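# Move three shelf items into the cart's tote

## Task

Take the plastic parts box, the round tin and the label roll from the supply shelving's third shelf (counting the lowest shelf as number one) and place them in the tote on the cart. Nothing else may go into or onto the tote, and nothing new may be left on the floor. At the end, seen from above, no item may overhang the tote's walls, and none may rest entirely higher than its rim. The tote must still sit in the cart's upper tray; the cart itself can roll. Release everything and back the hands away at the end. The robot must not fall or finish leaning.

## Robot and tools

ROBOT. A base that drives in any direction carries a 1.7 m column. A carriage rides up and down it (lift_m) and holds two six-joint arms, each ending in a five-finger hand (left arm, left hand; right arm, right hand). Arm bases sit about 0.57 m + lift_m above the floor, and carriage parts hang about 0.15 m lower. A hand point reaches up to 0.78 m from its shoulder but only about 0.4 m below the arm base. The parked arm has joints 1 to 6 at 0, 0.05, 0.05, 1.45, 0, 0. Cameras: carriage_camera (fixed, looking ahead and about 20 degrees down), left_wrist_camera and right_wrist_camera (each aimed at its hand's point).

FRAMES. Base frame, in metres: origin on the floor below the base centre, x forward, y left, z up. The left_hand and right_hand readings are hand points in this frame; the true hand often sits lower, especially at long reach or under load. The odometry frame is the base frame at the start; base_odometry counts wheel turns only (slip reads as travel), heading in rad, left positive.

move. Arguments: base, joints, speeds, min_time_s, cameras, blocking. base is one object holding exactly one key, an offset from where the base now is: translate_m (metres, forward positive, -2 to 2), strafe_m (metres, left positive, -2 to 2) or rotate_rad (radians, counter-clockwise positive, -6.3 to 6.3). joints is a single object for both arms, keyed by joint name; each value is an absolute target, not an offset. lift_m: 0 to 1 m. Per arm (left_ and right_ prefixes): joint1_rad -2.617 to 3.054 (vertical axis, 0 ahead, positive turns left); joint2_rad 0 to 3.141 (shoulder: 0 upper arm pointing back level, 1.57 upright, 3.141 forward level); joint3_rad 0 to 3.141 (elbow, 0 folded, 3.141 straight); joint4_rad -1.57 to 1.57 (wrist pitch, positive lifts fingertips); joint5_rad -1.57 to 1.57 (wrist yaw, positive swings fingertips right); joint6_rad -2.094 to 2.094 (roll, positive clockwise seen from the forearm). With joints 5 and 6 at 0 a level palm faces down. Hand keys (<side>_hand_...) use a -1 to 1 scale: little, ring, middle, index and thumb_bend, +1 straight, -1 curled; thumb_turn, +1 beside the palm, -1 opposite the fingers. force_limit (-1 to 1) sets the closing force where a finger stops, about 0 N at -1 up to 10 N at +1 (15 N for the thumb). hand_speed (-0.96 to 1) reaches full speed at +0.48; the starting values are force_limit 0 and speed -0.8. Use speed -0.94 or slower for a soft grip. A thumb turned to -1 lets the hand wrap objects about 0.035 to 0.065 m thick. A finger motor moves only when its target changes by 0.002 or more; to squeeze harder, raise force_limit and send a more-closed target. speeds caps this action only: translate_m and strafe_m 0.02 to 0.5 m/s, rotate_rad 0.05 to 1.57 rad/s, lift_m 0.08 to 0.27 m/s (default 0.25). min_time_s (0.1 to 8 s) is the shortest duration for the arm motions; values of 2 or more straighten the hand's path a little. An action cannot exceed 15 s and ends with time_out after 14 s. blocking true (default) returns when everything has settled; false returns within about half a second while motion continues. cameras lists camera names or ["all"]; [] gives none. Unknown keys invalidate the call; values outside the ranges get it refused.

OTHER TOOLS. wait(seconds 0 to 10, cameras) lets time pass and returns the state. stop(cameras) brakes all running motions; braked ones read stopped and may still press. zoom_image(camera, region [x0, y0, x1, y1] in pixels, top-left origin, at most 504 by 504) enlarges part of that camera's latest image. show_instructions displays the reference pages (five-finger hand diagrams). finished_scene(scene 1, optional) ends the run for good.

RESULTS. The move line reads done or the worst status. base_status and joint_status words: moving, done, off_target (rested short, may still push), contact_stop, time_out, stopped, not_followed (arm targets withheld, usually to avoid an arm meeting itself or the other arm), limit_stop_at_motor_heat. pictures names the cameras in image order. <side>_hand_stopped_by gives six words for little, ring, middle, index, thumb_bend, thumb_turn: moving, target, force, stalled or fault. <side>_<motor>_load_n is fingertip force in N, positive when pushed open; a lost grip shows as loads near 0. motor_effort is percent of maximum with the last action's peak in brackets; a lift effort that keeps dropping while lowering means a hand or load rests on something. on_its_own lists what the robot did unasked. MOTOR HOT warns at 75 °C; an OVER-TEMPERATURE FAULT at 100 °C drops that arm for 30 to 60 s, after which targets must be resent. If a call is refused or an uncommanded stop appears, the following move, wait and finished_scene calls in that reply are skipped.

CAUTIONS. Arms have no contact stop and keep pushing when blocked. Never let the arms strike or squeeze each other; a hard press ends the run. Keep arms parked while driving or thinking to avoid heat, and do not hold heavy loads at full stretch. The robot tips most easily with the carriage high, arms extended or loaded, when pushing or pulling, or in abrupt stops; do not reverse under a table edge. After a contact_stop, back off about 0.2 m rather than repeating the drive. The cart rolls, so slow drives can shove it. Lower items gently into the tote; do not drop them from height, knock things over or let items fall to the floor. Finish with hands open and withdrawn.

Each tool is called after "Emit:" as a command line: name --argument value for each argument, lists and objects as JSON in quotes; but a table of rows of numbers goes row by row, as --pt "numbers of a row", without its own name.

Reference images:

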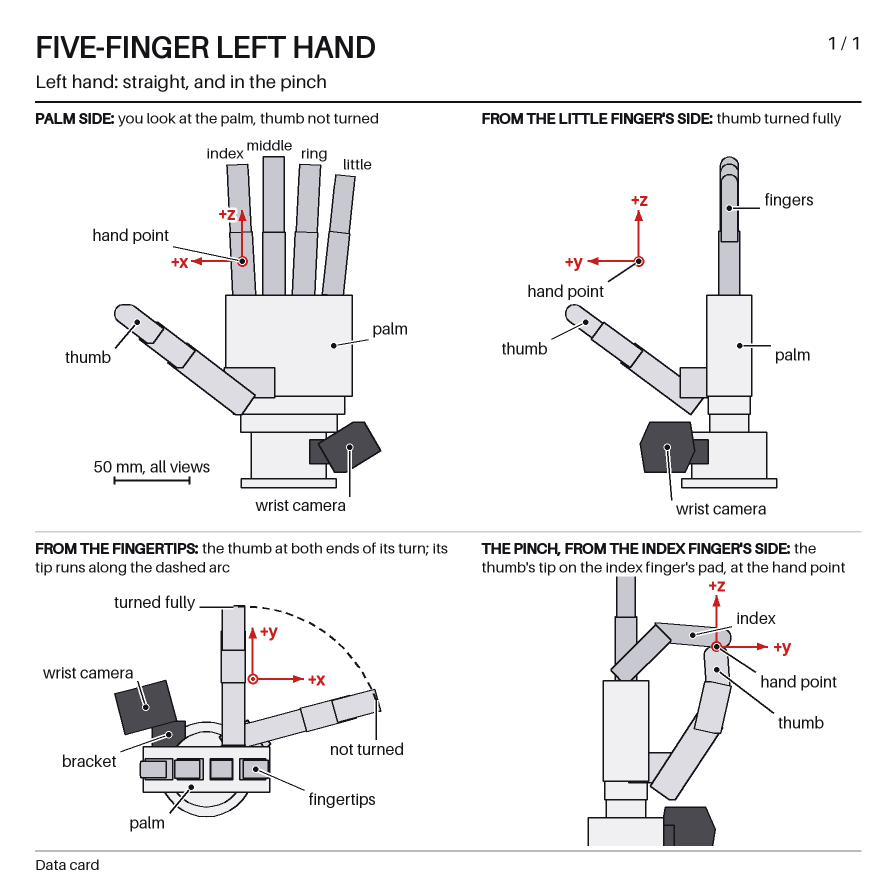

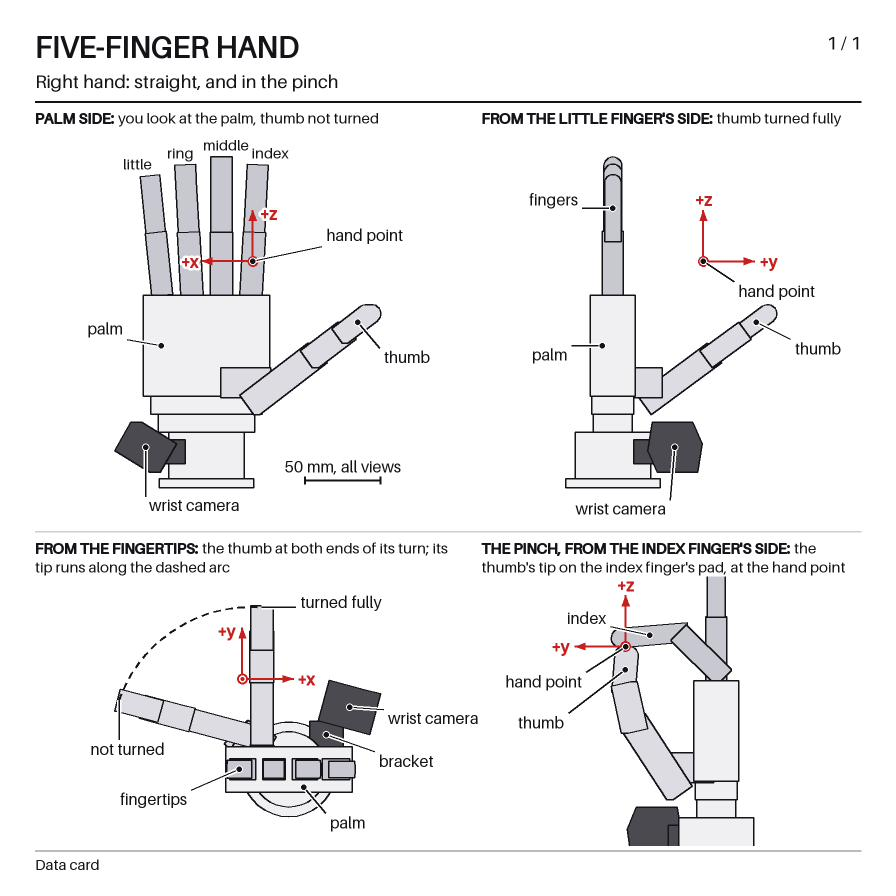

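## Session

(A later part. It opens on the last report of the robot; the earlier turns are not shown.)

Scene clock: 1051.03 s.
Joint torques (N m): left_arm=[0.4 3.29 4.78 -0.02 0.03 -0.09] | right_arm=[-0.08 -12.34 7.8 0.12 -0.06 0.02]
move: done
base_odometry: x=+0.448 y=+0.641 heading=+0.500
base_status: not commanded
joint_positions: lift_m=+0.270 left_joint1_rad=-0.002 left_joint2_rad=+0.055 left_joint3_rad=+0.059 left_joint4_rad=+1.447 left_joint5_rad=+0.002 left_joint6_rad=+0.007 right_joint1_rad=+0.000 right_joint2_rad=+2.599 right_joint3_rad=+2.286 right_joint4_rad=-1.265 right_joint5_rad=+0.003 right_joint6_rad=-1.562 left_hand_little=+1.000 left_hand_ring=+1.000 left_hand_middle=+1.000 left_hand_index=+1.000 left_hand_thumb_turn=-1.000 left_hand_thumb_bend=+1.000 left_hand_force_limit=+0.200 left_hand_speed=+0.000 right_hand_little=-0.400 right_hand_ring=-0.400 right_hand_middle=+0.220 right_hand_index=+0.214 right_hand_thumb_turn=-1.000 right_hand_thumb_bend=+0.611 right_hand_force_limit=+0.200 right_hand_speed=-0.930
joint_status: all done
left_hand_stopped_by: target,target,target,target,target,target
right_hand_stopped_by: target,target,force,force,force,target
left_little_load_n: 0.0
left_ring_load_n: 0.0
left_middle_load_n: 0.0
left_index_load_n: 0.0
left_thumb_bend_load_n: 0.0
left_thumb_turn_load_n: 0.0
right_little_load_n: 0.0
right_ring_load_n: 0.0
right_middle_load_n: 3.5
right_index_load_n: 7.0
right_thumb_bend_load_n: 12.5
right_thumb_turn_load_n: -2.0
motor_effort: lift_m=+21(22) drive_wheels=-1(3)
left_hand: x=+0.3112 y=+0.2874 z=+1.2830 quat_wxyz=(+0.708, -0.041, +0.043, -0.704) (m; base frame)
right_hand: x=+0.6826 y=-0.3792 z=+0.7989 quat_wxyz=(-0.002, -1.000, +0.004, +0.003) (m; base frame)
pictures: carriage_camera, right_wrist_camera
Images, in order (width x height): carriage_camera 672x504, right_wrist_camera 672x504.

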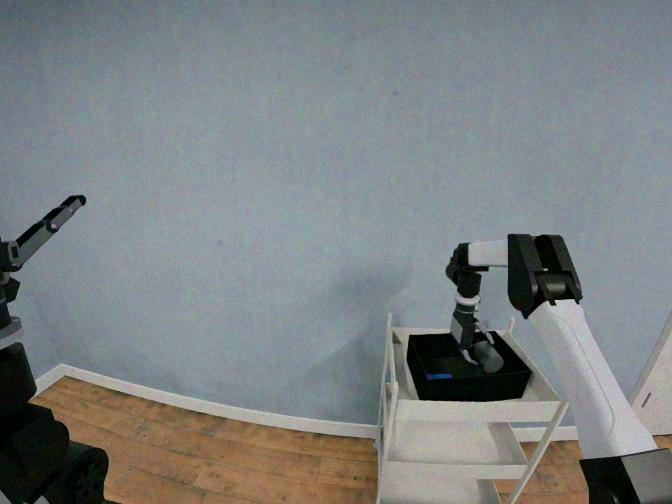

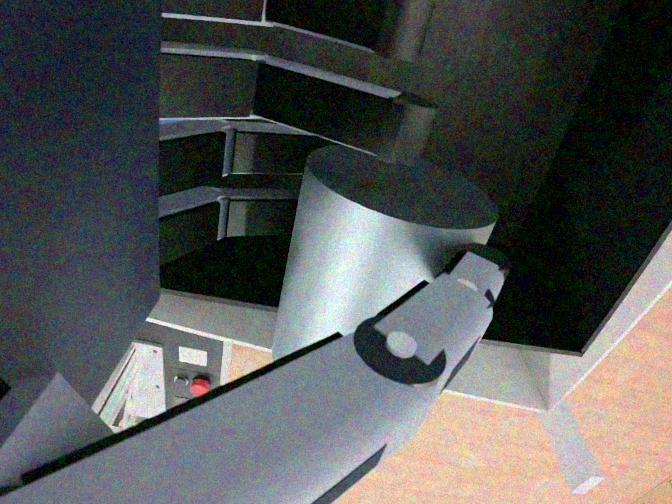

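Emit:
move --base '{"translate_m": 0.015}' --speeds '{"translate_m": 0.05}'

Emit:
move --joints '{"lift_m": 0.235}' --speeds '{"lift_m": 0.08}' --cameras '["carriage_camera", "right_wrist_camera"]'

Emit:
zoom_image --camera "carriage_camera" --region '[380, 230, 580, 430]'

Scene clock: 1088.80 s.
Joint torques (N m): left_arm=[0.4 3.3 4.79 -0.01 0.03 -0.09] | right_arm=[-0.05 -12.36 7.8 0.15 -0.07 0.02]
move: done
base_odometry: x=+0.461 y=+0.648 heading=+0.500
base_status: done
joint_positions: lift_m=+0.270 left_joint1_rad=-0.002 left_joint2_rad=+0.055 left_joint3_rad=+0.059 left_joint4_rad=+1.448 left_joint5_rad=+0.002 left_joint6_rad=+0.007 right_joint1_rad=+0.000 right_joint2_rad=+2.599 right_joint3_rad=+2.286 right_joint4_rad=-1.266 right_joint5_rad=+0.003 right_joint6_rad=-1.562 left_hand_little=+1.000 left_hand_ring=+1.000 left_hand_middle=+1.000 left_hand_index=+1.000 left_hand_thumb_turn=-1.000 left_hand_thumb_bend=+1.000 left_hand_force_limit=+0.200 left_hand_speed=+0.000 right_hand_little=-0.400 right_hand_ring=-0.400 right_hand_middle=+0.220 right_hand_index=+0.214 right_hand_thumb_turn=-1.000 right_hand_thumb_bend=+0.611 right_hand_force_limit=+0.200 right_hand_speed=-0.930
joint_status: not commanded
left_hand_stopped_by: target,target,target,target,target,target
right_hand_stopped_by: target,target,force,force,force,target
left_little_load_n: 0.0
left_ring_load_n: 0.0
left_middle_load_n: 0.0
left_index_load_n: 0.0
left_thumb_bend_load_n: 0.0
left_thumb_turn_load_n: 0.0
right_little_load_n: 0.5
right_ring_load_n: 0.0
right_middle_load_n: 3.5
right_index_load_n: 7.5
right_thumb_bend_load_n: 12.5
right_thumb_turn_load_n: -2.0
motor_effort: lift_m=+21(21) drive_wheels=-2(11)
left_hand: x=+0.3110 y=+0.2874 z=+1.2831 quat_wxyz=(+0.708, -0.041, +0.043, -0.704) (m; base frame)
right_hand: x=+0.6823 y=-0.3792 z=+0.7989 quat_wxyz=(-0.002, -1.000, +0.004, +0.004) (m; base frame)
pictures: none

Scene clock: 1089.60 s.
Joint torques (N m): left_arm=[0.4 3.36 4.82 -0.04 0.01 -0.09] | right_arm=[-0.05 -12.33 7.8 0.14 -0.06 0.02]
move: done
base_odometry: x=+0.461 y=+0.648 heading=+0.500
base_status: not commanded
joint_positions: lift_m=+0.235 left_joint1_rad=-0.002 left_joint2_rad=+0.054 left_joint3_rad=+0.059 left_joint4_rad=+1.449 left_joint5_rad=+0.002 left_joint6_rad=+0.007 right_joint1_rad=+0.000 right_joint2_rad=+2.599 right_joint3_rad=+2.286 right_joint4_rad=-1.266 right_joint5_rad=+0.003 right_joint6_rad=-1.562 left_hand_little=+1.000 left_hand_ring=+1.000 left_hand_middle=+1.000 left_hand_index=+1.000 left_hand_thumb_turn=-1.000 left_hand_thumb_bend=+1.000 left_hand_force_limit=+0.200 left_hand_speed=+0.000 right_hand_little=-0.400 right_hand_ring=-0.400 right_hand_middle=+0.220 right_hand_index=+0.214 right_hand_thumb_turn=-1.000 right_hand_thumb_bend=+0.611 right_hand_force_limit=+0.200 right_hand_speed=-0.930
joint_status: all done
left_hand_stopped_by: target,target,target,target,target,target
right_hand_stopped_by: target,target,force,force,force,target
left_little_load_n: 0.0
left_ring_load_n: 0.0
left_middle_load_n: 0.0
left_index_load_n: 0.0
left_thumb_bend_load_n: 0.0
left_thumb_turn_load_n: 0.0
right_little_load_n: 0.0
right_ring_load_n: 0.0
right_middle_load_n: 3.5
right_index_load_n: 7.5
right_thumb_bend_load_n: 12.5
right_thumb_turn_load_n: -2.0
motor_effort: lift_m=+21(21) drive_wheels=-1(2)
left_hand: x=+0.3105 y=+0.2874 z=+1.2483 quat_wxyz=(+0.708, -0.040, +0.042, -0.704) (m; base frame)
right_hand: x=+0.6822 y=-0.3792 z=+0.7639 quat_wxyz=(-0.002, -1.000, +0.004, +0.004) (m; base frame)
pictures: carriage_camera, right_wrist_camera
Images, in order (width x height): carriage_camera 672x504, right_wrist_camera 672x504.

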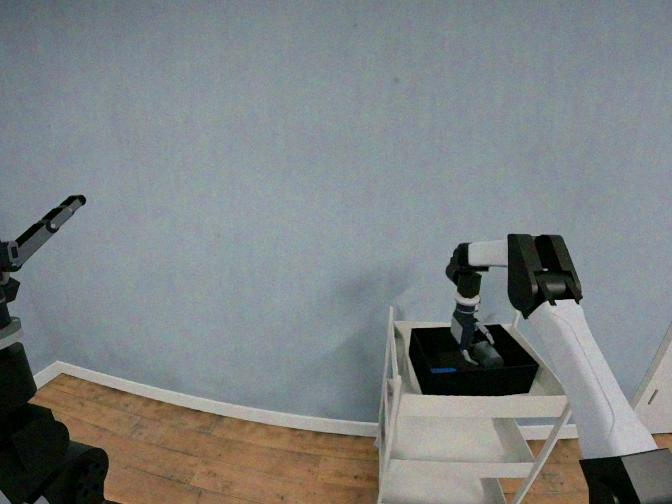

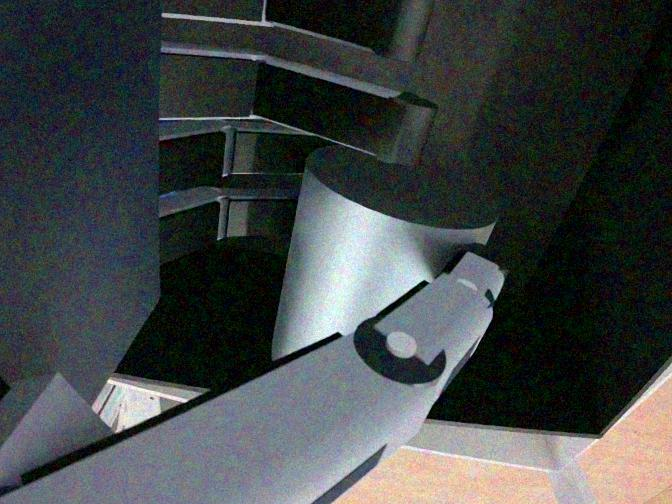

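Scaled by 2.520 from the camera's 672x504 image, which has a finer 960x720 frame.

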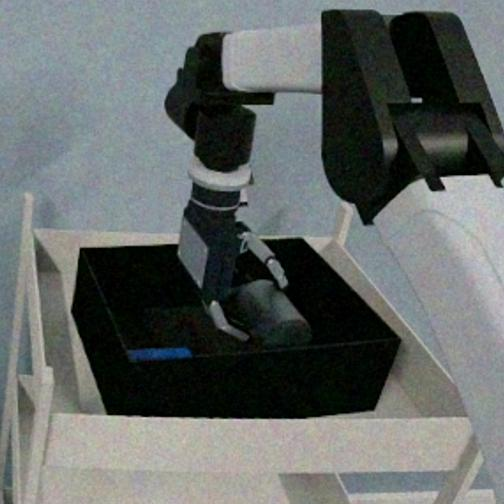

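Emit:
move --joints '{"lift_m": 0.215}' --speeds '{"lift_m": 0.08}'

Emit:
move --joints '{"lift_m": 0.204}' --speeds '{"lift_m": 0.08}' --cameras '["carriage_camera", "right_wrist_camera"]'

Scene clock: 1093.73 s.
Joint torques (N m): left_arm=[0.39 3.3 4.79 -0.05 0.03 -0.1] | right_arm=[-0.06 -12.45 7.68 0.14 -0.06 0.01]
move: done
base_odometry: x=+0.461 y=+0.648 heading=+0.500
base_status: not commanded
joint_positions: lift_m=+0.215 left_joint1_rad=-0.002 left_joint2_rad=+0.054 left_joint3_rad=+0.059 left_joint4_rad=+1.450 left_joint5_rad=+0.002 left_joint6_rad=+0.007 right_joint1_rad=+0.000 right_joint2_rad=+2.600 right_joint3_rad=+2.287 right_joint4_rad=-1.266 right_joint5_rad=+0.003 right_joint6_rad=-1.562 left_hand_little=+1.000 left_hand_ring=+1.000 left_hand_middle=+1.000 left_hand_index=+1.000 left_hand_thumb_turn=-1.000 left_hand_thumb_bend=+1.000 left_hand_force_limit=+0.200 left_hand_speed=+0.000 right_hand_little=-0.400 right_hand_ring=-0.400 right_hand_middle=+0.220 right_hand_index=+0.214 right_hand_thumb_turn=-1.000 right_hand_thumb_bend=+0.611 right_hand_force_limit=+0.200 right_hand_speed=-0.930
joint_status: all done
left_hand_stopped_by: target,target,target,target,target,target
right_hand_stopped_by: target,target,force,force,force,target
left_little_load_n: 0.0
left_ring_load_n: 0.0
left_middle_load_n: 0.0
left_index_load_n: 0.0
left_thumb_bend_load_n: 0.0
left_thumb_turn_load_n: 0.0
right_little_load_n: 0.0
right_ring_load_n: 0.0
right_middle_load_n: 3.5
right_index_load_n: 7.0
right_thumb_bend_load_n: 12.5
right_thumb_turn_load_n: -2.0
motor_effort: lift_m=+21(21) drive_wheels=-1(3)
left_hand: x=+0.3103 y=+0.2874 z=+1.2283 quat_wxyz=(+0.708, -0.040, +0.042, -0.704) (m; base frame)
right_hand: x=+0.6823 y=-0.3792 z=+0.7437 quat_wxyz=(-0.002, -1.000, +0.004, +0.004) (m; base frame)
pictures: none

Scene clock: 1094.23 s.
Joint torques (N m): left_arm=[0.4 3.33 4.78 -0.06 0.04 -0.1] | right_arm=[-0.05 -12.59 7.56 0.13 -0.06 0.02]
move: done
base_odometry: x=+0.461 y=+0.648 heading=+0.500
base_status: not commanded
joint_positions: lift_m=+0.204 left_joint1_rad=-0.002 left_joint2_rad=+0.054 left_joint3_rad=+0.059 left_joint4_rad=+1.450 left_joint5_rad=+0.002 left_joint6_rad=+0.007 right_joint1_rad=+0.000 right_joint2_rad=+2.602 right_joint3_rad=+2.288 right_joint4_rad=-1.266 right_joint5_rad=+0.003 right_joint6_rad=-1.562 left_hand_little=+1.000 left_hand_ring=+1.000 left_hand_middle=+1.000 left_hand_index=+1.000 left_hand_thumb_turn=-1.000 left_hand_thumb_bend=+1.000 left_hand_force_limit=+0.200 left_hand_speed=+0.000 right_hand_little=-0.400 right_hand_ring=-0.400 right_hand_middle=+0.220 right_hand_index=+0.214 right_hand_thumb_turn=-1.000 right_hand_thumb_bend=+0.611 right_hand_force_limit=+0.200 right_hand_speed=-0.930
joint_status: all done
left_hand_stopped_by: target,target,target,target,target,target
right_hand_stopped_by: target,target,force,force,force,target
left_little_load_n: 0.5
left_ring_load_n: 0.0
left_middle_load_n: 0.0
left_index_load_n: 0.0
left_thumb_bend_load_n: 0.0
left_thumb_turn_load_n: 0.0
right_little_load_n: 0.0
right_ring_load_n: 0.0
right_middle_load_n: 4.0
right_index_load_n: 7.5
right_thumb_bend_load_n: 12.5
right_thumb_turn_load_n: -2.5
motor_effort: lift_m=+21(21) drive_wheels=-1(3)
left_hand: x=+0.3103 y=+0.2874 z=+1.2173 quat_wxyz=(+0.708, -0.040, +0.042, -0.704) (m; base frame)
right_hand: x=+0.6823 y=-0.3792 z=+0.7319 quat_wxyz=(-0.002, -1.000, +0.004, +0.005) (m; base frame)
pictures: carriage_camera, right_wrist_camera
Images, in order (width x height): carriage_camera 672x504, right_wrist_camera 672x504.

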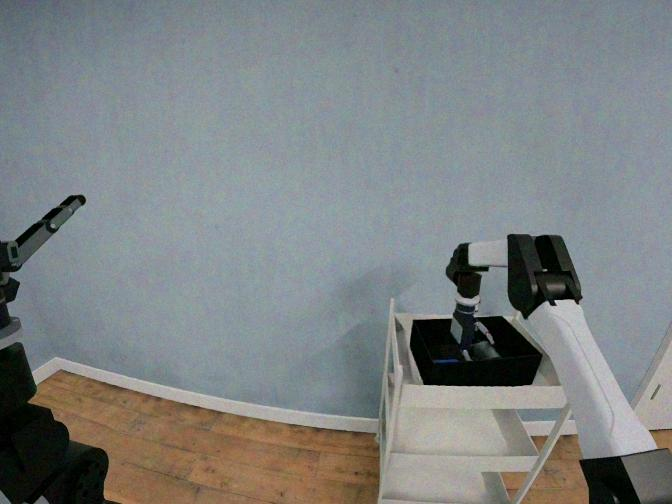

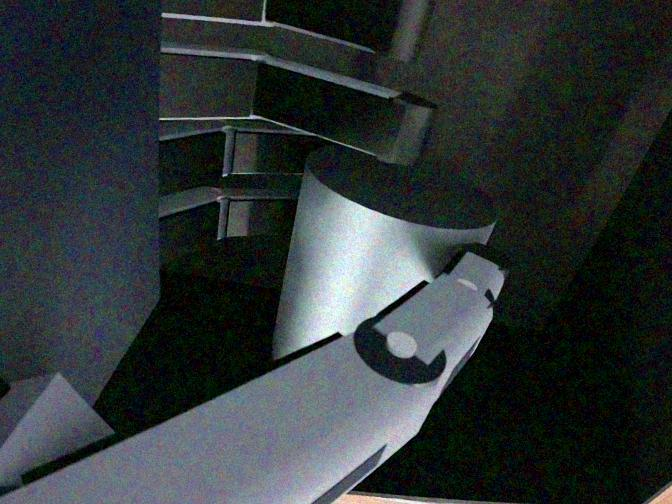

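Emit:
move --joints '{"lift_m": 0.195}' --speeds '{"lift_m": 0.08}'

Emit:
move --joints '{"lift_m": 0.187}' --speeds '{"lift_m": 0.08}' --cameras '["right_wrist_camera"]'

Scene clock: 1099.07 s.
Joint torques (N m): left_arm=[0.39 3.38 4.77 -0.04 0.04 -0.1] | right_arm=[-0.03 -12.85 7.53 0.14 -0.07 0.02]
move: done
base_odometry: x=+0.461 y=+0.648 heading=+0.500
base_status: not commanded
joint_positions: lift_m=+0.195 left_joint1_rad=-0.002 left_joint2_rad=+0.054 left_joint3_rad=+0.059 left_joint4_rad=+1.450 left_joint5_rad=+0.002 left_joint6_rad=+0.007 right_joint1_rad=+0.000 right_joint2_rad=+2.605 right_joint3_rad=+2.288 right_joint4_rad=-1.267 right_joint5_rad=+0.003 right_joint6_rad=-1.562 left_hand_little=+1.000 left_hand_ring=+1.000 left_hand_middle=+1.000 left_hand_index=+1.000 left_hand_thumb_turn=-1.000 left_hand_thumb_bend=+1.000 left_hand_force_limit=+0.200 left_hand_speed=+0.000 right_hand_little=-0.400 right_hand_ring=-0.400 right_hand_middle=+0.220 right_hand_index=+0.214 right_hand_thumb_turn=-1.000 right_hand_thumb_bend=+0.611 right_hand_force_limit=+0.200 right_hand_speed=-0.930
joint_status: all done
left_hand_stopped_by: target,target,target,target,target,target
right_hand_stopped_by: target,target,force,force,force,target
left_little_load_n: 0.0
left_ring_load_n: 0.0
left_middle_load_n: 0.0
left_index_load_n: 0.0
left_thumb_bend_load_n: 0.5
left_thumb_turn_load_n: 0.0
right_little_load_n: 0.0
right_ring_load_n: 0.5
right_middle_load_n: 3.5
right_index_load_n: 7.0
right_thumb_bend_load_n: 12.5
right_thumb_turn_load_n: -2.0
motor_effort: lift_m=+21(21) drive_wheels=-1(3)
left_hand: x=+0.3101 y=+0.2874 z=+1.2084 quat_wxyz=(+0.708, -0.040, +0.042, -0.704) (m; base frame)
right_hand: x=+0.6818 y=-0.3792 z=+0.7217 quat_wxyz=(-0.002, -1.000, +0.004, +0.006) (m; base frame)
pictures: none

Scene clock: 1099.53 s.
Joint torques (N m): left_arm=[0.35 3.37 4.82 -0.12 0.01 -0.09] | right_arm=[-0.09 -12.89 7.56 0.14 -0.04 0.02]
move: done
base_odometry: x=+0.461 y=+0.648 heading=+0.500
base_status: not commanded
joint_positions: lift_m=+0.187 left_joint1_rad=-0.002 left_joint2_rad=+0.054 left_joint3_rad=+0.058 left_joint4_rad=+1.451 left_joint5_rad=+0.002 left_joint6_rad=+0.007 right_joint1_rad=+0.000 right_joint2_rad=+2.606 right_joint3_rad=+2.288 right_joint4_rad=-1.268 right_joint5_rad=+0.003 right_joint6_rad=-1.562 left_hand_little=+1.000 left_hand_ring=+1.000 left_hand_middle=+1.000 left_hand_index=+1.000 left_hand_thumb_turn=-1.000 left_hand_thumb_bend=+1.000 left_hand_force_limit=+0.200 left_hand_speed=+0.000 right_hand_little=-0.400 right_hand_ring=-0.400 right_hand_middle=+0.220 right_hand_index=+0.214 right_hand_thumb_turn=-1.000 right_hand_thumb_bend=+0.612 right_hand_force_limit=+0.200 right_hand_speed=-0.930
joint_status: all done
left_hand_stopped_by: target,target,target,target,target,target
right_hand_stopped_by: target,target,force,force,force,target
left_little_load_n: 0.0
left_ring_load_n: 0.0
left_middle_load_n: 0.0
left_index_load_n: 0.0
left_thumb_bend_load_n: 0.0
left_thumb_turn_load_n: 0.0
right_little_load_n: 0.0
right_ring_load_n: 0.0
right_middle_load_n: 3.5
right_index_load_n: 7.0
right_thumb_bend_load_n: 12.5
right_thumb_turn_load_n: -2.0
motor_effort: lift_m=+21(21) drive_wheels=-1(3)
left_hand: x=+0.3101 y=+0.2874 z=+1.2003 quat_wxyz=(+0.708, -0.040, +0.042, -0.704) (m; base frame)
right_hand: x=+0.6813 y=-0.3791 z=+0.7131 quat_wxyz=(-0.001, -1.000, +0.004, +0.008) (m; base frame)
pictures: right_wrist_camera
Images, in order (width x height): right_wrist_camera 672x504.

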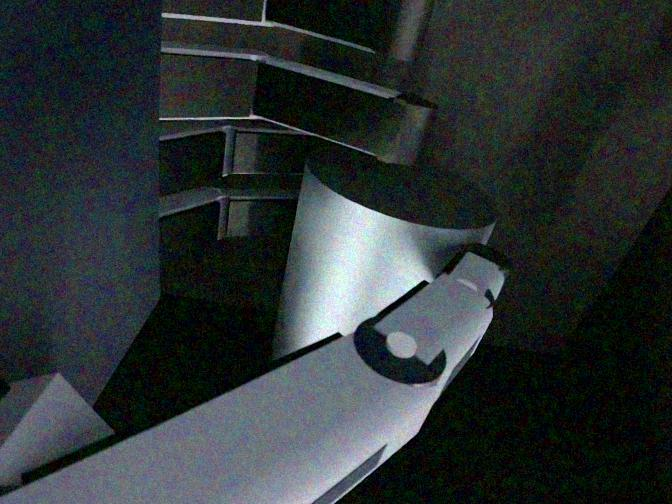

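Emit:
move --joints '{"lift_m": 0.178}' --speeds '{"lift_m": 0.08}'

Emit:
move --joints '{"lift_m": 0.17}' --speeds '{"lift_m": 0.08}' --cameras '["carriage_camera", "right_wrist_camera"]'

Emit:
zoom_image --camera "carriage_camera" --region '[380, 200, 580, 400]'

Scene clock: 1106.20 s.
Joint torques (N m): left_arm=[0.38 3.36 4.82 -0.05 0.03 -0.09] | right_arm=[-0.21 -12.46 6.72 0.28 -0.13 0.02]
move: done
base_odometry: x=+0.461 y=+0.648 heading=+0.500
base_status: not commanded
joint_positions: lift_m=+0.178 left_joint1_rad=-0.002 left_joint2_rad=+0.054 left_joint3_rad=+0.058 left_joint4_rad=+1.451 left_joint5_rad=+0.002 left_joint6_rad=+0.007 right_joint1_rad=+0.001 right_joint2_rad=+2.600 right_joint3_rad=+2.297 right_joint4_rad=-1.282 right_joint5_rad=+0.010 right_joint6_rad=-1.562 left_hand_little=+1.000 left_hand_ring=+1.000 left_hand_middle=+1.000 left_hand_index=+1.000 left_hand_thumb_turn=-1.000 left_hand_thumb_bend=+1.000 left_hand_force_limit=+0.200 left_hand_speed=+0.000 right_hand_little=-0.400 right_hand_ring=-0.400 right_hand_middle=+0.220 right_hand_index=+0.214 right_hand_thumb_turn=-1.000 right_hand_thumb_bend=+0.612 right_hand_force_limit=+0.200 right_hand_speed=-0.930
joint_status: all done
left_hand_stopped_by: target,target,target,target,target,target
right_hand_stopped_by: target,target,force,force,force,target
left_little_load_n: 0.0
left_ring_load_n: 0.0
left_middle_load_n: -0.5
left_index_load_n: 0.0
left_thumb_bend_load_n: 0.0
left_thumb_turn_load_n: 0.0
right_little_load_n: 0.0
right_ring_load_n: 0.0
right_middle_load_n: 1.0
right_index_load_n: 6.0
right_thumb_bend_load_n: 14.0
right_thumb_turn_load_n: -1.0
motor_effort: lift_m=+19(20) drive_wheels=-1(3)
left_hand: x=+0.3101 y=+0.2874 z=+1.1914 quat_wxyz=(+0.708, -0.040, +0.042, -0.704) (m; base frame)
right_hand: x=+0.6812 y=-0.3798 z=+0.7099 quat_wxyz=(-0.005, -1.000, +0.004, +0.007) (m; base frame)
pictures: none

Scene clock: 1106.67 s.
Joint torques (N m): left_arm=[0.39 3.49 4.89 -0.16 0.04 -0.1] | right_arm=[-0.2 -11.4 6.26 0.41 -0.13 0.02]
move: done
base_odometry: x=+0.461 y=+0.648 heading=+0.500
base_status: not commanded
joint_positions: lift_m=+0.170 left_joint1_rad=-0.002 left_joint2_rad=+0.053 left_joint3_rad=+0.058 left_joint4_rad=+1.451 left_joint5_rad=+0.002 left_joint6_rad=+0.007 right_joint1_rad=+0.001 right_joint2_rad=+2.587 right_joint3_rad=+2.303 right_joint4_rad=-1.295 right_joint5_rad=+0.010 right_joint6_rad=-1.562 left_hand_little=+1.000 left_hand_ring=+1.000 left_hand_middle=+1.000 left_hand_index=+1.000 left_hand_thumb_turn=-1.000 left_hand_thumb_bend=+1.000 left_hand_force_limit=+0.200 left_hand_speed=+0.000 right_hand_little=-0.400 right_hand_ring=-0.400 right_hand_middle=+0.220 right_hand_index=+0.214 right_hand_thumb_turn=-1.000 right_hand_thumb_bend=+0.612 right_hand_force_limit=+0.200 right_hand_speed=-0.930
joint_status: all done
left_hand_stopped_by: target,target,target,target,target,target
right_hand_stopped_by: target,target,force,force,force,target
left_little_load_n: 0.0
left_ring_load_n: 0.0
left_middle_load_n: 0.0
left_index_load_n: 0.0
left_thumb_bend_load_n: 0.5
left_thumb_turn_load_n: 0.0
right_little_load_n: 0.0
right_ring_load_n: 0.0
right_middle_load_n: 0.5
right_index_load_n: 5.5
right_thumb_bend_load_n: 14.5
right_thumb_turn_load_n: -1.0
motor_effort: lift_m=+19(20) drive_wheels=+3(3)
left_hand: x=+0.3100 y=+0.2874 z=+1.1835 quat_wxyz=(+0.708, -0.040, +0.042, -0.704) (m; base frame)
right_hand: x=+0.6810 y=-0.3798 z=+0.7092 quat_wxyz=(-0.005, -1.000, +0.004, +0.004) (m; base frame)
pictures: carriage_camera, right_wrist_camera
Images, in order (width x height): carriage_camera 672x504, right_wrist_camera 672x504.

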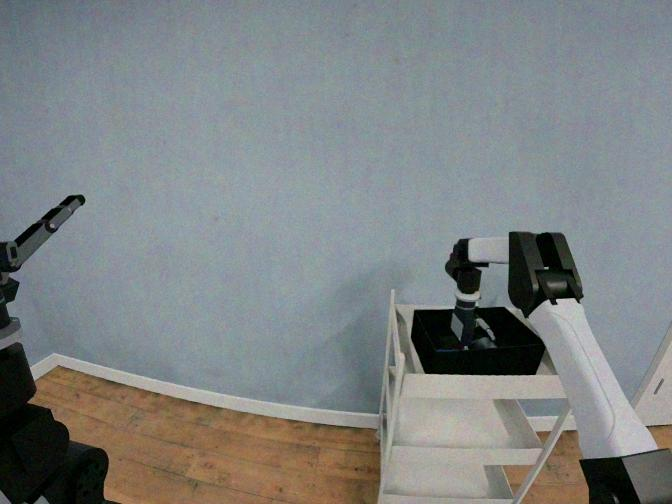

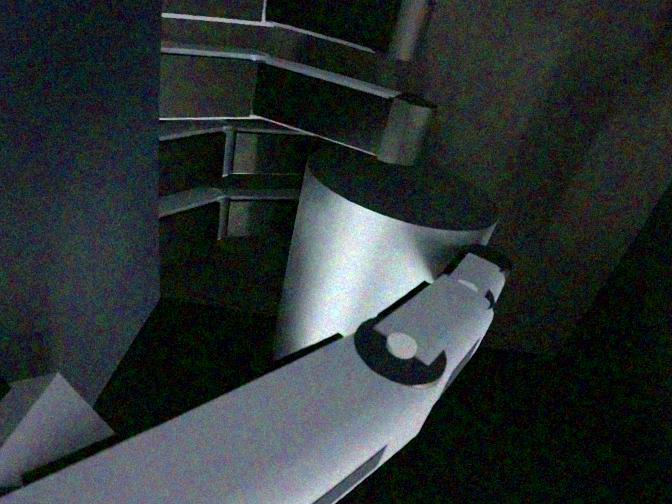

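Scaled by 2.520 from the camera's 672x504 image, which has a finer 960x720 frame.

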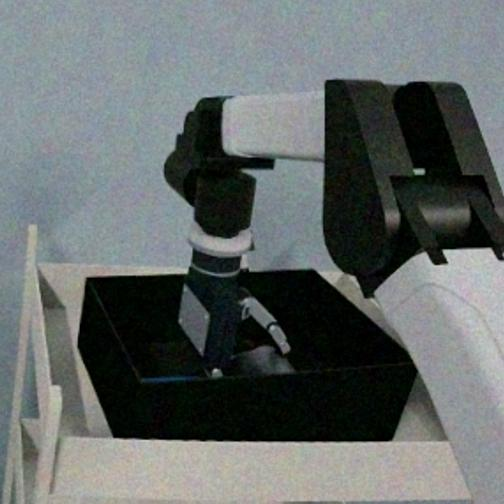

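Emit:
move --joints '{"lift_m": 0.182}' --speeds '{"lift_m": 0.08}'

Emit:
move --joints '{"right_hand_index": 0.45, "right_hand_middle": 0.45, "right_hand_ring": 0.3, "right_hand_little": 0.3, "right_hand_thumb_bend": 1.0, "right_hand_speed": -0.85}' --cameras '["carriage_camera", "right_wrist_camera"]'

Scene clock: 1113.07 s.
Joint torques (N m): left_arm=[0.4 3.55 4.83 -0.07 0.03 -0.09] | right_arm=[-0.23 -11.81 6.26 0.28 -0.11 0.02]
move: done
base_odometry: x=+0.461 y=+0.648 heading=+0.500
base_status: not commanded
joint_positions: lift_m=+0.182 left_joint1_rad=-0.002 left_joint2_rad=+0.053 left_joint3_rad=+0.058 left_joint4_rad=+1.451 left_joint5_rad=+0.002 left_joint6_rad=+0.007 right_joint1_rad=+0.001 right_joint2_rad=+2.592 right_joint3_rad=+2.303 right_joint4_rad=-1.279 right_joint5_rad=+0.009 right_joint6_rad=-1.562 left_hand_little=+1.000 left_hand_ring=+1.000 left_hand_middle=+1.000 left_hand_index=+1.000 left_hand_thumb_turn=-1.000 left_hand_thumb_bend=+1.000 left_hand_force_limit=+0.200 left_hand_speed=+0.000 right_hand_little=-0.400 right_hand_ring=-0.400 right_hand_middle=+0.220 right_hand_index=+0.214 right_hand_thumb_turn=-1.000 right_hand_thumb_bend=+0.612 right_hand_force_limit=+0.200 right_hand_speed=-0.930
joint_status: all done
left_hand_stopped_by: target,target,target,target,target,target
right_hand_stopped_by: target,target,force,force,force,target
left_little_load_n: 0.0
left_ring_load_n: 0.0
left_middle_load_n: 0.0
left_index_load_n: 0.0
left_thumb_bend_load_n: 0.0
left_thumb_turn_load_n: 0.0
right_little_load_n: 0.0
right_ring_load_n: 0.0
right_middle_load_n: 3.5
right_index_load_n: 7.0
right_thumb_bend_load_n: 12.5
right_thumb_turn_load_n: -2.5
motor_effort: lift_m=+20(24) drive_wheels=+3(3)
left_hand: x=+0.3100 y=+0.2874 z=+1.1954 quat_wxyz=(+0.708, -0.040, +0.042, -0.704) (m; base frame)
right_hand: x=+0.6846 y=-0.3795 z=+0.7184 quat_wxyz=(-0.004, -1.000, +0.004, -0.001) (m; base frame)
pictures: none

Scene clock: 1115.37 s.
Joint torques (N m): left_arm=[0.42 3.41 4.81 -0.08 0.04 -0.1] | right_arm=[-0.21 -11.43 6.27 0.32 -0.35 0.02]
move: done
base_odometry: x=+0.461 y=+0.648 heading=+0.500
base_status: not commanded
joint_positions: lift_m=+0.182 left_joint1_rad=-0.002 left_joint2_rad=+0.053 left_joint3_rad=+0.058 left_joint4_rad=+1.451 left_joint5_rad=+0.002 left_joint6_rad=+0.007 right_joint1_rad=+0.001 right_joint2_rad=+2.587 right_joint3_rad=+2.303 right_joint4_rad=-1.283 right_joint5_rad=+0.033 right_joint6_rad=-1.562 left_hand_little=+1.000 left_hand_ring=+1.000 left_hand_middle=+1.000 left_hand_index=+1.000 left_hand_thumb_turn=-1.000 left_hand_thumb_bend=+1.000 left_hand_force_limit=+0.200 left_hand_speed=+0.000 right_hand_little=+0.300 right_hand_ring=+0.300 right_hand_middle=+0.448 right_hand_index=+0.450 right_hand_thumb_turn=-1.000 right_hand_thumb_bend=+1.000 right_hand_force_limit=+0.200 right_hand_speed=-0.850
joint_status: all done
left_hand_stopped_by: target,target,target,target,target,target
right_hand_stopped_by: target,target,target,target,target,target
left_little_load_n: 0.0
left_ring_load_n: 0.0
left_middle_load_n: 0.0
left_index_load_n: 0.0
left_thumb_bend_load_n: 0.0
left_thumb_turn_load_n: 0.0
right_little_load_n: 0.0
right_ring_load_n: 0.0
right_middle_load_n: -6.0
right_index_load_n: 0.0
right_thumb_bend_load_n: -0.5
right_thumb_turn_load_n: 0.0
motor_effort: lift_m=+20(20) drive_wheels=-1(3)
left_hand: x=+0.3100 y=+0.2874 z=+1.1954 quat_wxyz=(+0.708, -0.040, +0.042, -0.704) (m; base frame)
right_hand: x=+0.6843 y=-0.3841 z=+0.7221 quat_wxyz=(-0.016, -1.000, +0.004, -0.002) (m; base frame)
pictures: carriage_camera, right_wrist_camera
Images, in order (width x height): carriage_camera 672x504, right_wrist_camera 672x504.

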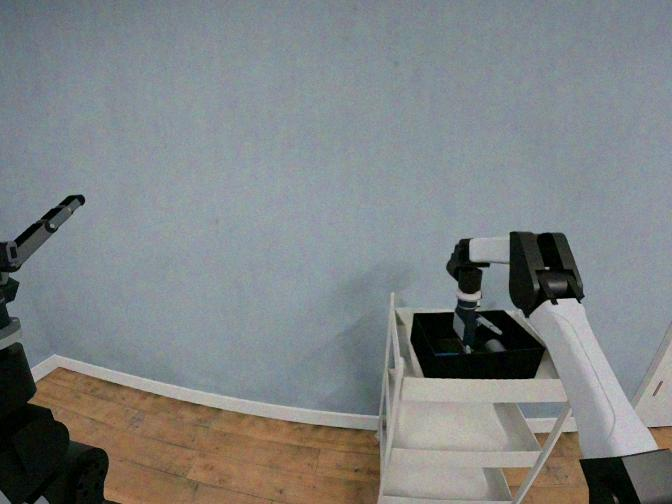

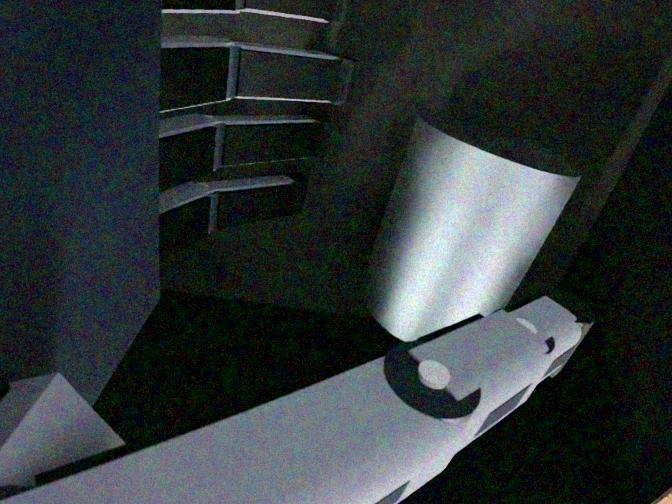

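Emit:
move --joints '{"lift_m": 0.25}' --speeds '{"lift_m": 0.08}'

Emit:
move --joints '{"lift_m": 0.5}' --cameras '["right_wrist_camera"]'

Emit:
move --joints '{"right_joint1_rad": 0, "right_joint2_rad": 0.05, "right_joint3_rad": 0.05, "right_joint4_rad": 1.45, "right_joint5_rad": 0, "right_joint6_rad": -1.57, "right_hand_index": 1, "right_hand_middle": 1, "right_hand_ring": 1, "right_hand_little": 1, "right_hand_speed": 0}' --min_time_s 3 --cameras '["carriage_camera"]'

Emit:
zoom_image --camera "carriage_camera" --region '[340, 290, 590, 490]'

Scene clock: 1125.13 s.
Joint torques (N m): left_arm=[0.4 3.45 5.03 -0.07 0.04 -0.09] | right_arm=[-0.2 -11.66 6.3 0.28 -0.14 0.02]
move: done
base_odometry: x=+0.461 y=+0.648 heading=+0.500
base_status: not commanded
joint_positions: lift_m=+0.250 left_joint1_rad=-0.002 left_joint2_rad=+0.053 left_joint3_rad=+0.058 left_joint4_rad=+1.451 left_joint5_rad=+0.002 left_joint6_rad=+0.007 right_joint1_rad=+0.001 right_joint2_rad=+2.590 right_joint3_rad=+2.303 right_joint4_rad=-1.278 right_joint5_rad=+0.012 right_joint6_rad=-1.563 left_hand_little=+1.000 left_hand_ring=+1.000 left_hand_middle=+1.000 left_hand_index=+1.000 left_hand_thumb_turn=-1.000 left_hand_thumb_bend=+1.000 left_hand_force_limit=+0.200 left_hand_speed=+0.000 right_hand_little=+0.300 right_hand_ring=+0.300 right_hand_middle=+0.449 right_hand_index=+0.450 right_hand_thumb_turn=-1.000 right_hand_thumb_bend=+1.000 right_hand_force_limit=+0.200 right_hand_speed=-0.850
joint_status: all done
left_hand_stopped_by: target,target,target,target,target,target
right_hand_stopped_by: target,target,target,target,target,target
left_little_load_n: 0.0
left_ring_load_n: 0.0
left_middle_load_n: 0.0
left_index_load_n: 0.0
left_thumb_bend_load_n: 0.0
left_thumb_turn_load_n: 0.0
right_little_load_n: 0.0
right_ring_load_n: 0.0
right_middle_load_n: 0.0
right_index_load_n: 0.0
right_thumb_bend_load_n: 0.0
right_thumb_turn_load_n: 0.0
motor_effort: lift_m=+20(23) drive_wheels=+3(3)
left_hand: x=+0.3099 y=+0.2874 z=+1.2634 quat_wxyz=(+0.708, -0.040, +0.042, -0.704) (m; base frame)
right_hand: x=+0.6854 y=-0.3802 z=+0.7874 quat_wxyz=(-0.006, -1.000, +0.003, -0.003) (m; base frame)
pictures: none

Scene clock: 1126.67 s.
Joint torques (N m): left_arm=[0.42 3.49 4.85 -0.03 0.03 -0.09] | right_arm=[-0.24 -12.05 6.26 0.24 -0.14 0.03]
move: done
base_odometry: x=+0.461 y=+0.648 heading=+0.500
base_status: not commanded
joint_positions: lift_m=+0.500 left_joint1_rad=-0.002 left_joint2_rad=+0.053 left_joint3_rad=+0.058 left_joint4_rad=+1.451 left_joint5_rad=+0.002 left_joint6_rad=+0.007 right_joint1_rad=+0.001 right_joint2_rad=+2.595 right_joint3_rad=+2.303 right_joint4_rad=-1.275 right_joint5_rad=+0.012 right_joint6_rad=-1.563 left_hand_little=+1.000 left_hand_ring=+1.000 left_hand_middle=+1.000 left_hand_index=+1.000 left_hand_thumb_turn=-1.000 left_hand_thumb_bend=+1.000 left_hand_force_limit=+0.200 left_hand_speed=+0.000 right_hand_little=+0.300 right_hand_ring=+0.300 right_hand_middle=+0.449 right_hand_index=+0.450 right_hand_thumb_turn=-1.000 right_hand_thumb_bend=+1.000 right_hand_force_limit=+0.200 right_hand_speed=-0.850
joint_status: all done
left_hand_stopped_by: target,target,target,target,target,target
right_hand_stopped_by: target,target,target,target,target,target
left_little_load_n: 0.0
left_ring_load_n: 0.0
left_middle_load_n: 0.0
left_index_load_n: 0.0
left_thumb_bend_load_n: 0.0
left_thumb_turn_load_n: 0.0
right_little_load_n: 0.0
right_ring_load_n: 0.0
right_middle_load_n: 0.0
right_index_load_n: 0.0
right_thumb_bend_load_n: 0.0
right_thumb_turn_load_n: 0.0
motor_effort: lift_m=+20(25) drive_wheels=+3(3)
left_hand: x=+0.3099 y=+0.2874 z=+1.5134 quat_wxyz=(+0.708, -0.040, +0.042, -0.704) (m; base frame)
right_hand: x=+0.6854 y=-0.3801 z=+1.0353 quat_wxyz=(-0.006, -1.000, +0.003, -0.002) (m; base frame)
pictures: right_wrist_camera
Images, in order (width x height): right_wrist_camera 672x504.

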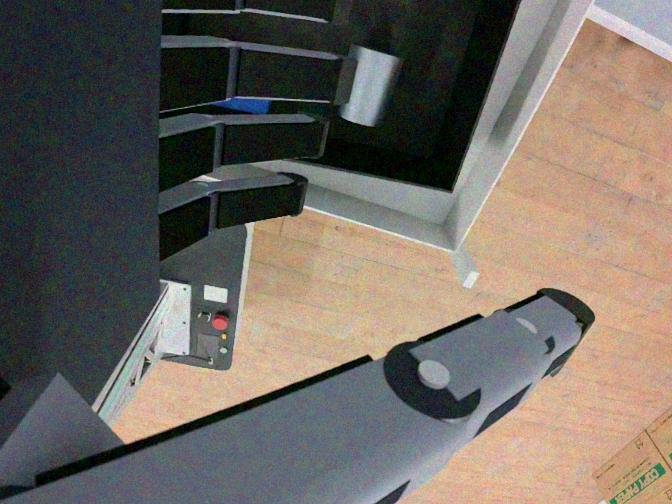

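Scene clock: 1130.07 s.
Joint torques (N m): left_arm=[0.39 3.44 4.79 -0.09 0.03 -0.09] | right_arm=[-0.18 2.69 5.03 0.03 -0.23 0.02]
move: done
base_odometry: x=+0.461 y=+0.648 heading=+0.500
base_status: not commanded
joint_positions: lift_m=+0.500 left_joint1_rad=-0.002 left_joint2_rad=+0.053 left_joint3_rad=+0.058 left_joint4_rad=+1.451 left_joint5_rad=+0.002 left_joint6_rad=+0.007 right_joint1_rad=+0.001 right_joint2_rad=+0.059 right_joint3_rad=+0.061 right_joint4_rad=+1.437 right_joint5_rad=+0.010 right_joint6_rad=-1.563 left_hand_little=+1.000 left_hand_ring=+1.000 left_hand_middle=+1.000 left_hand_index=+1.000 left_hand_thumb_turn=-1.000 left_hand_thumb_bend=+1.000 left_hand_force_limit=+0.200 left_hand_speed=+0.000 right_hand_little=+1.000 right_hand_ring=+1.000 right_hand_middle=+1.000 right_hand_index=+1.000 right_hand_thumb_turn=-1.000 right_hand_thumb_bend=+1.000 right_hand_force_limit=+0.200 right_hand_speed=+0.000
joint_status: all done
left_hand_stopped_by: target,target,target,target,target,target
right_hand_stopped_by: target,target,target,target,target,target
left_little_load_n: 0.0
left_ring_load_n: 0.0
left_middle_load_n: 0.0
left_index_load_n: 0.0
left_thumb_bend_load_n: 0.0
left_thumb_turn_load_n: 0.0
right_little_load_n: 0.0
right_ring_load_n: 0.0
right_middle_load_n: 0.0
right_index_load_n: 0.0
right_thumb_bend_load_n: 0.0
right_thumb_turn_load_n: 0.0
motor_effort: lift_m=+20(20) drive_wheels=+3(3)
left_hand: x=+0.3099 y=+0.2874 z=+1.5134 quat_wxyz=(+0.708, -0.040, +0.042, -0.704) (m; base frame)
right_hand: x=+0.2857 y=-0.3803 z=+1.5160 quat_wxyz=(+0.004, -0.066, +0.005, -0.998) (m; base frame)
pictures: carriage_camera
Images, in order (width x height): carriage_camera 672x504.

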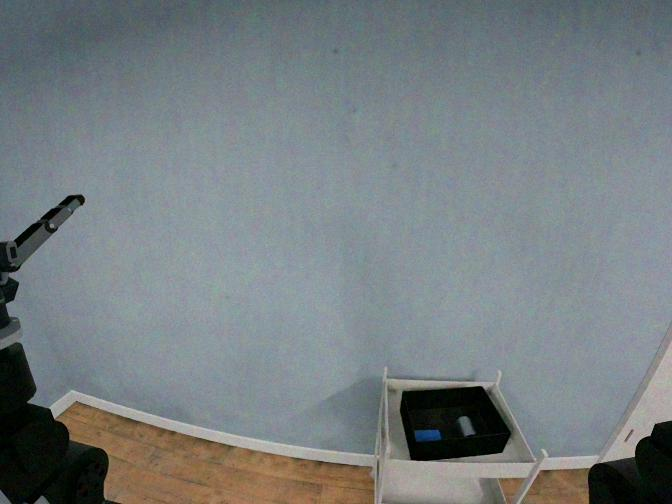

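Scaled by 2.016 from the camera's 672x504 image, which has a finer 960x720 frame.

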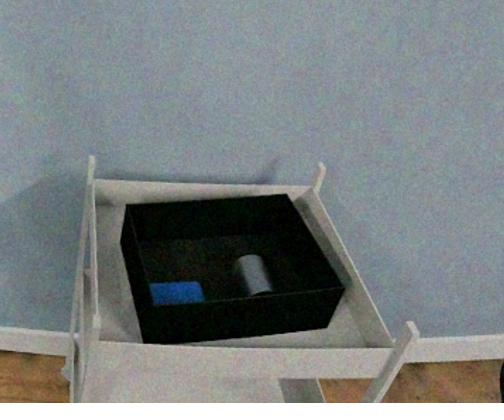

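Emit:
move --base '{"translate_m": -0.5}' --speeds '{"translate_m": 0.3}'

Emit:
move --base '{"rotate_rad": 1.435}' --joints '{"lift_m": 0.25}'

Emit:
move --base '{"strafe_m": 1.27}' --speeds '{"strafe_m": 0.35}' --cameras '["carriage_camera"]'

Scene clock: 1144.43 s.
Joint torques (N m): left_arm=[0.4 3.4 4.79 -0.09 0.03 -0.09] | right_arm=[-0.18 2.69 5.11 -0.05 -0.24 0.02]
move: done
base_odometry: x=+0.022 y=+0.408 heading=+0.500
base_status: done
joint_positions: lift_m=+0.500 left_joint1_rad=-0.002 left_joint2_rad=+0.053 left_joint3_rad=+0.058 left_joint4_rad=+1.451 left_joint5_rad=+0.002 left_joint6_rad=+0.007 right_joint1_rad=+0.001 right_joint2_rad=+0.059 right_joint3_rad=+0.060 right_joint4_rad=+1.446 right_joint5_rad=+0.010 right_joint6_rad=-1.563 left_hand_little=+1.000 left_hand_ring=+1.000 left_hand_middle=+1.000 left_hand_index=+1.000 left_hand_thumb_turn=-1.000 left_hand_thumb_bend=+1.000 left_hand_force_limit=+0.200 left_hand_speed=+0.000 right_hand_little=+1.000 right_hand_ring=+1.000 right_hand_middle=+1.000 right_hand_index=+1.000 right_hand_thumb_turn=-1.000 right_hand_thumb_bend=+1.000 right_hand_force_limit=+0.200 right_hand_speed=+0.000
joint_status: not commanded
left_hand_stopped_by: target,target,target,target,target,target
right_hand_stopped_by: target,target,target,target,target,target
left_little_load_n: 0.0
left_ring_load_n: 0.0
left_middle_load_n: 0.0
left_index_load_n: 0.0
left_thumb_bend_load_n: 0.0
left_thumb_turn_load_n: 0.0
right_little_load_n: 0.0
right_ring_load_n: 0.0
right_middle_load_n: 0.0
right_index_load_n: 0.0
right_thumb_bend_load_n: 0.0
right_thumb_turn_load_n: 0.0
motor_effort: lift_m=+20(20) drive_wheels=+0(12)
left_hand: x=+0.3099 y=+0.2874 z=+1.5134 quat_wxyz=(+0.708, -0.040, +0.042, -0.704) (m; base frame)
right_hand: x=+0.2838 y=-0.3803 z=+1.5162 quat_wxyz=(+0.004, -0.062, +0.005, -0.998) (m; base frame)
pictures: none

Scene clock: 1147.43 s.
Joint torques (N m): left_arm=[0.39 3.47 4.81 -0.08 0.04 -0.09] | right_arm=[-0.18 2.97 5.5 -0.06 -0.23 0.02]
move: done
base_odometry: x=+0.022 y=+0.408 heading=+1.935
base_status: done
joint_positions: lift_m=+0.250 left_joint1_rad=-0.002 left_joint2_rad=+0.053 left_joint3_rad=+0.058 left_joint4_rad=+1.450 left_joint5_rad=+0.002 left_joint6_rad=+0.007 right_joint1_rad=+0.001 right_joint2_rad=+0.056 right_joint3_rad=+0.056 right_joint4_rad=+1.447 right_joint5_rad=+0.009 right_joint6_rad=-1.563 left_hand_little=+1.000 left_hand_ring=+1.000 left_hand_middle=+1.000 left_hand_index=+1.000 left_hand_thumb_turn=-1.000 left_hand_thumb_bend=+1.000 left_hand_force_limit=+0.200 left_hand_speed=+0.000 right_hand_little=+1.000 right_hand_ring=+1.000 right_hand_middle=+1.000 right_hand_index=+1.000 right_hand_thumb_turn=-1.000 right_hand_thumb_bend=+1.000 right_hand_force_limit=+0.200 right_hand_speed=+0.000
joint_status: all done
left_hand_stopped_by: target,target,target,target,target,target
right_hand_stopped_by: target,target,target,target,target,target
left_little_load_n: 0.0
left_ring_load_n: 0.0
left_middle_load_n: -0.5
left_index_load_n: 0.0
left_thumb_bend_load_n: 0.0
left_thumb_turn_load_n: 0.0
right_little_load_n: 0.0
right_ring_load_n: 0.0
right_middle_load_n: 0.0
right_index_load_n: 0.0
right_thumb_bend_load_n: 0.0
right_thumb_turn_load_n: 0.0
motor_effort: lift_m=+21(21) drive_wheels=+4(9)
left_hand: x=+0.3102 y=+0.2874 z=+1.2632 quat_wxyz=(+0.708, -0.040, +0.042, -0.704) (m; base frame)
right_hand: x=+0.2839 y=-0.3801 z=+1.2650 quat_wxyz=(+0.004, -0.062, +0.005, -0.998) (m; base frame)
pictures: none

Scene clock: 1152.77 s.
Joint torques (N m): left_arm=[0.4 3.44 4.82 -0.08 0.06 -0.09] | right_arm=[-0.24 2.97 5.52 -0.06 -0.21 0.02]
move: done
base_odometry: x=-1.165 y=-0.045 heading=+1.936
base_status: done
joint_positions: lift_m=+0.250 left_joint1_rad=-0.002 left_joint2_rad=+0.053 left_joint3_rad=+0.058 left_joint4_rad=+1.450 left_joint5_rad=+0.002 left_joint6_rad=+0.007 right_joint1_rad=+0.001 right_joint2_rad=+0.056 right_joint3_rad=+0.056 right_joint4_rad=+1.447 right_joint5_rad=+0.009 right_joint6_rad=-1.563 left_hand_little=+1.000 left_hand_ring=+1.000 left_hand_middle=+1.000 left_hand_index=+1.000 left_hand_thumb_turn=-1.000 left_hand_thumb_bend=+1.000 left_hand_force_limit=+0.200 left_hand_speed=+0.000 right_hand_little=+1.000 right_hand_ring=+1.000 right_hand_middle=+1.000 right_hand_index=+1.000 right_hand_thumb_turn=-1.000 right_hand_thumb_bend=+1.000 right_hand_force_limit=+0.200 right_hand_speed=+0.000
joint_status: not commanded
left_hand_stopped_by: target,target,target,target,target,target
right_hand_stopped_by: target,target,target,target,target,target
left_little_load_n: 0.0
left_ring_load_n: 0.0
left_middle_load_n: 0.0
left_index_load_n: 0.0
left_thumb_bend_load_n: 0.0
left_thumb_turn_load_n: 0.0
right_little_load_n: 0.0
right_ring_load_n: 0.0
right_middle_load_n: 0.0
right_index_load_n: 0.5
right_thumb_bend_load_n: 0.0
right_thumb_turn_load_n: 0.0
motor_effort: lift_m=+21(21) drive_wheels=-3(14)
left_hand: x=+0.3102 y=+0.2874 z=+1.2632 quat_wxyz=(+0.708, -0.040, +0.042, -0.704) (m; base frame)
right_hand: x=+0.2839 y=-0.3800 z=+1.2650 quat_wxyz=(+0.004, -0.062, +0.004, -0.998) (m; base frame)
pictures: carriage_camera
Images, in order (width x height): carriage_camera 672x504.

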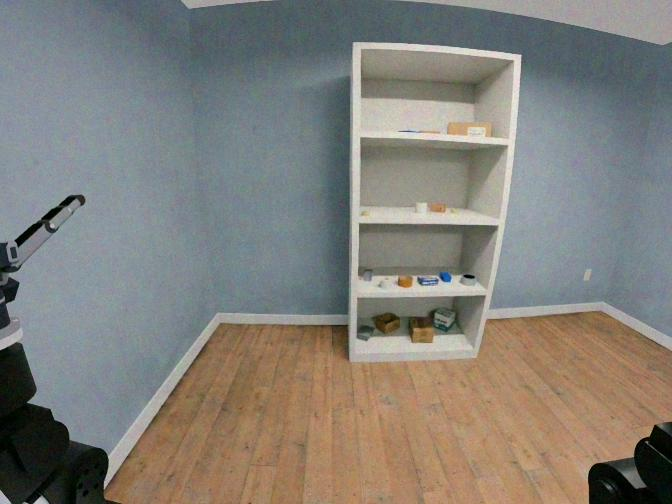

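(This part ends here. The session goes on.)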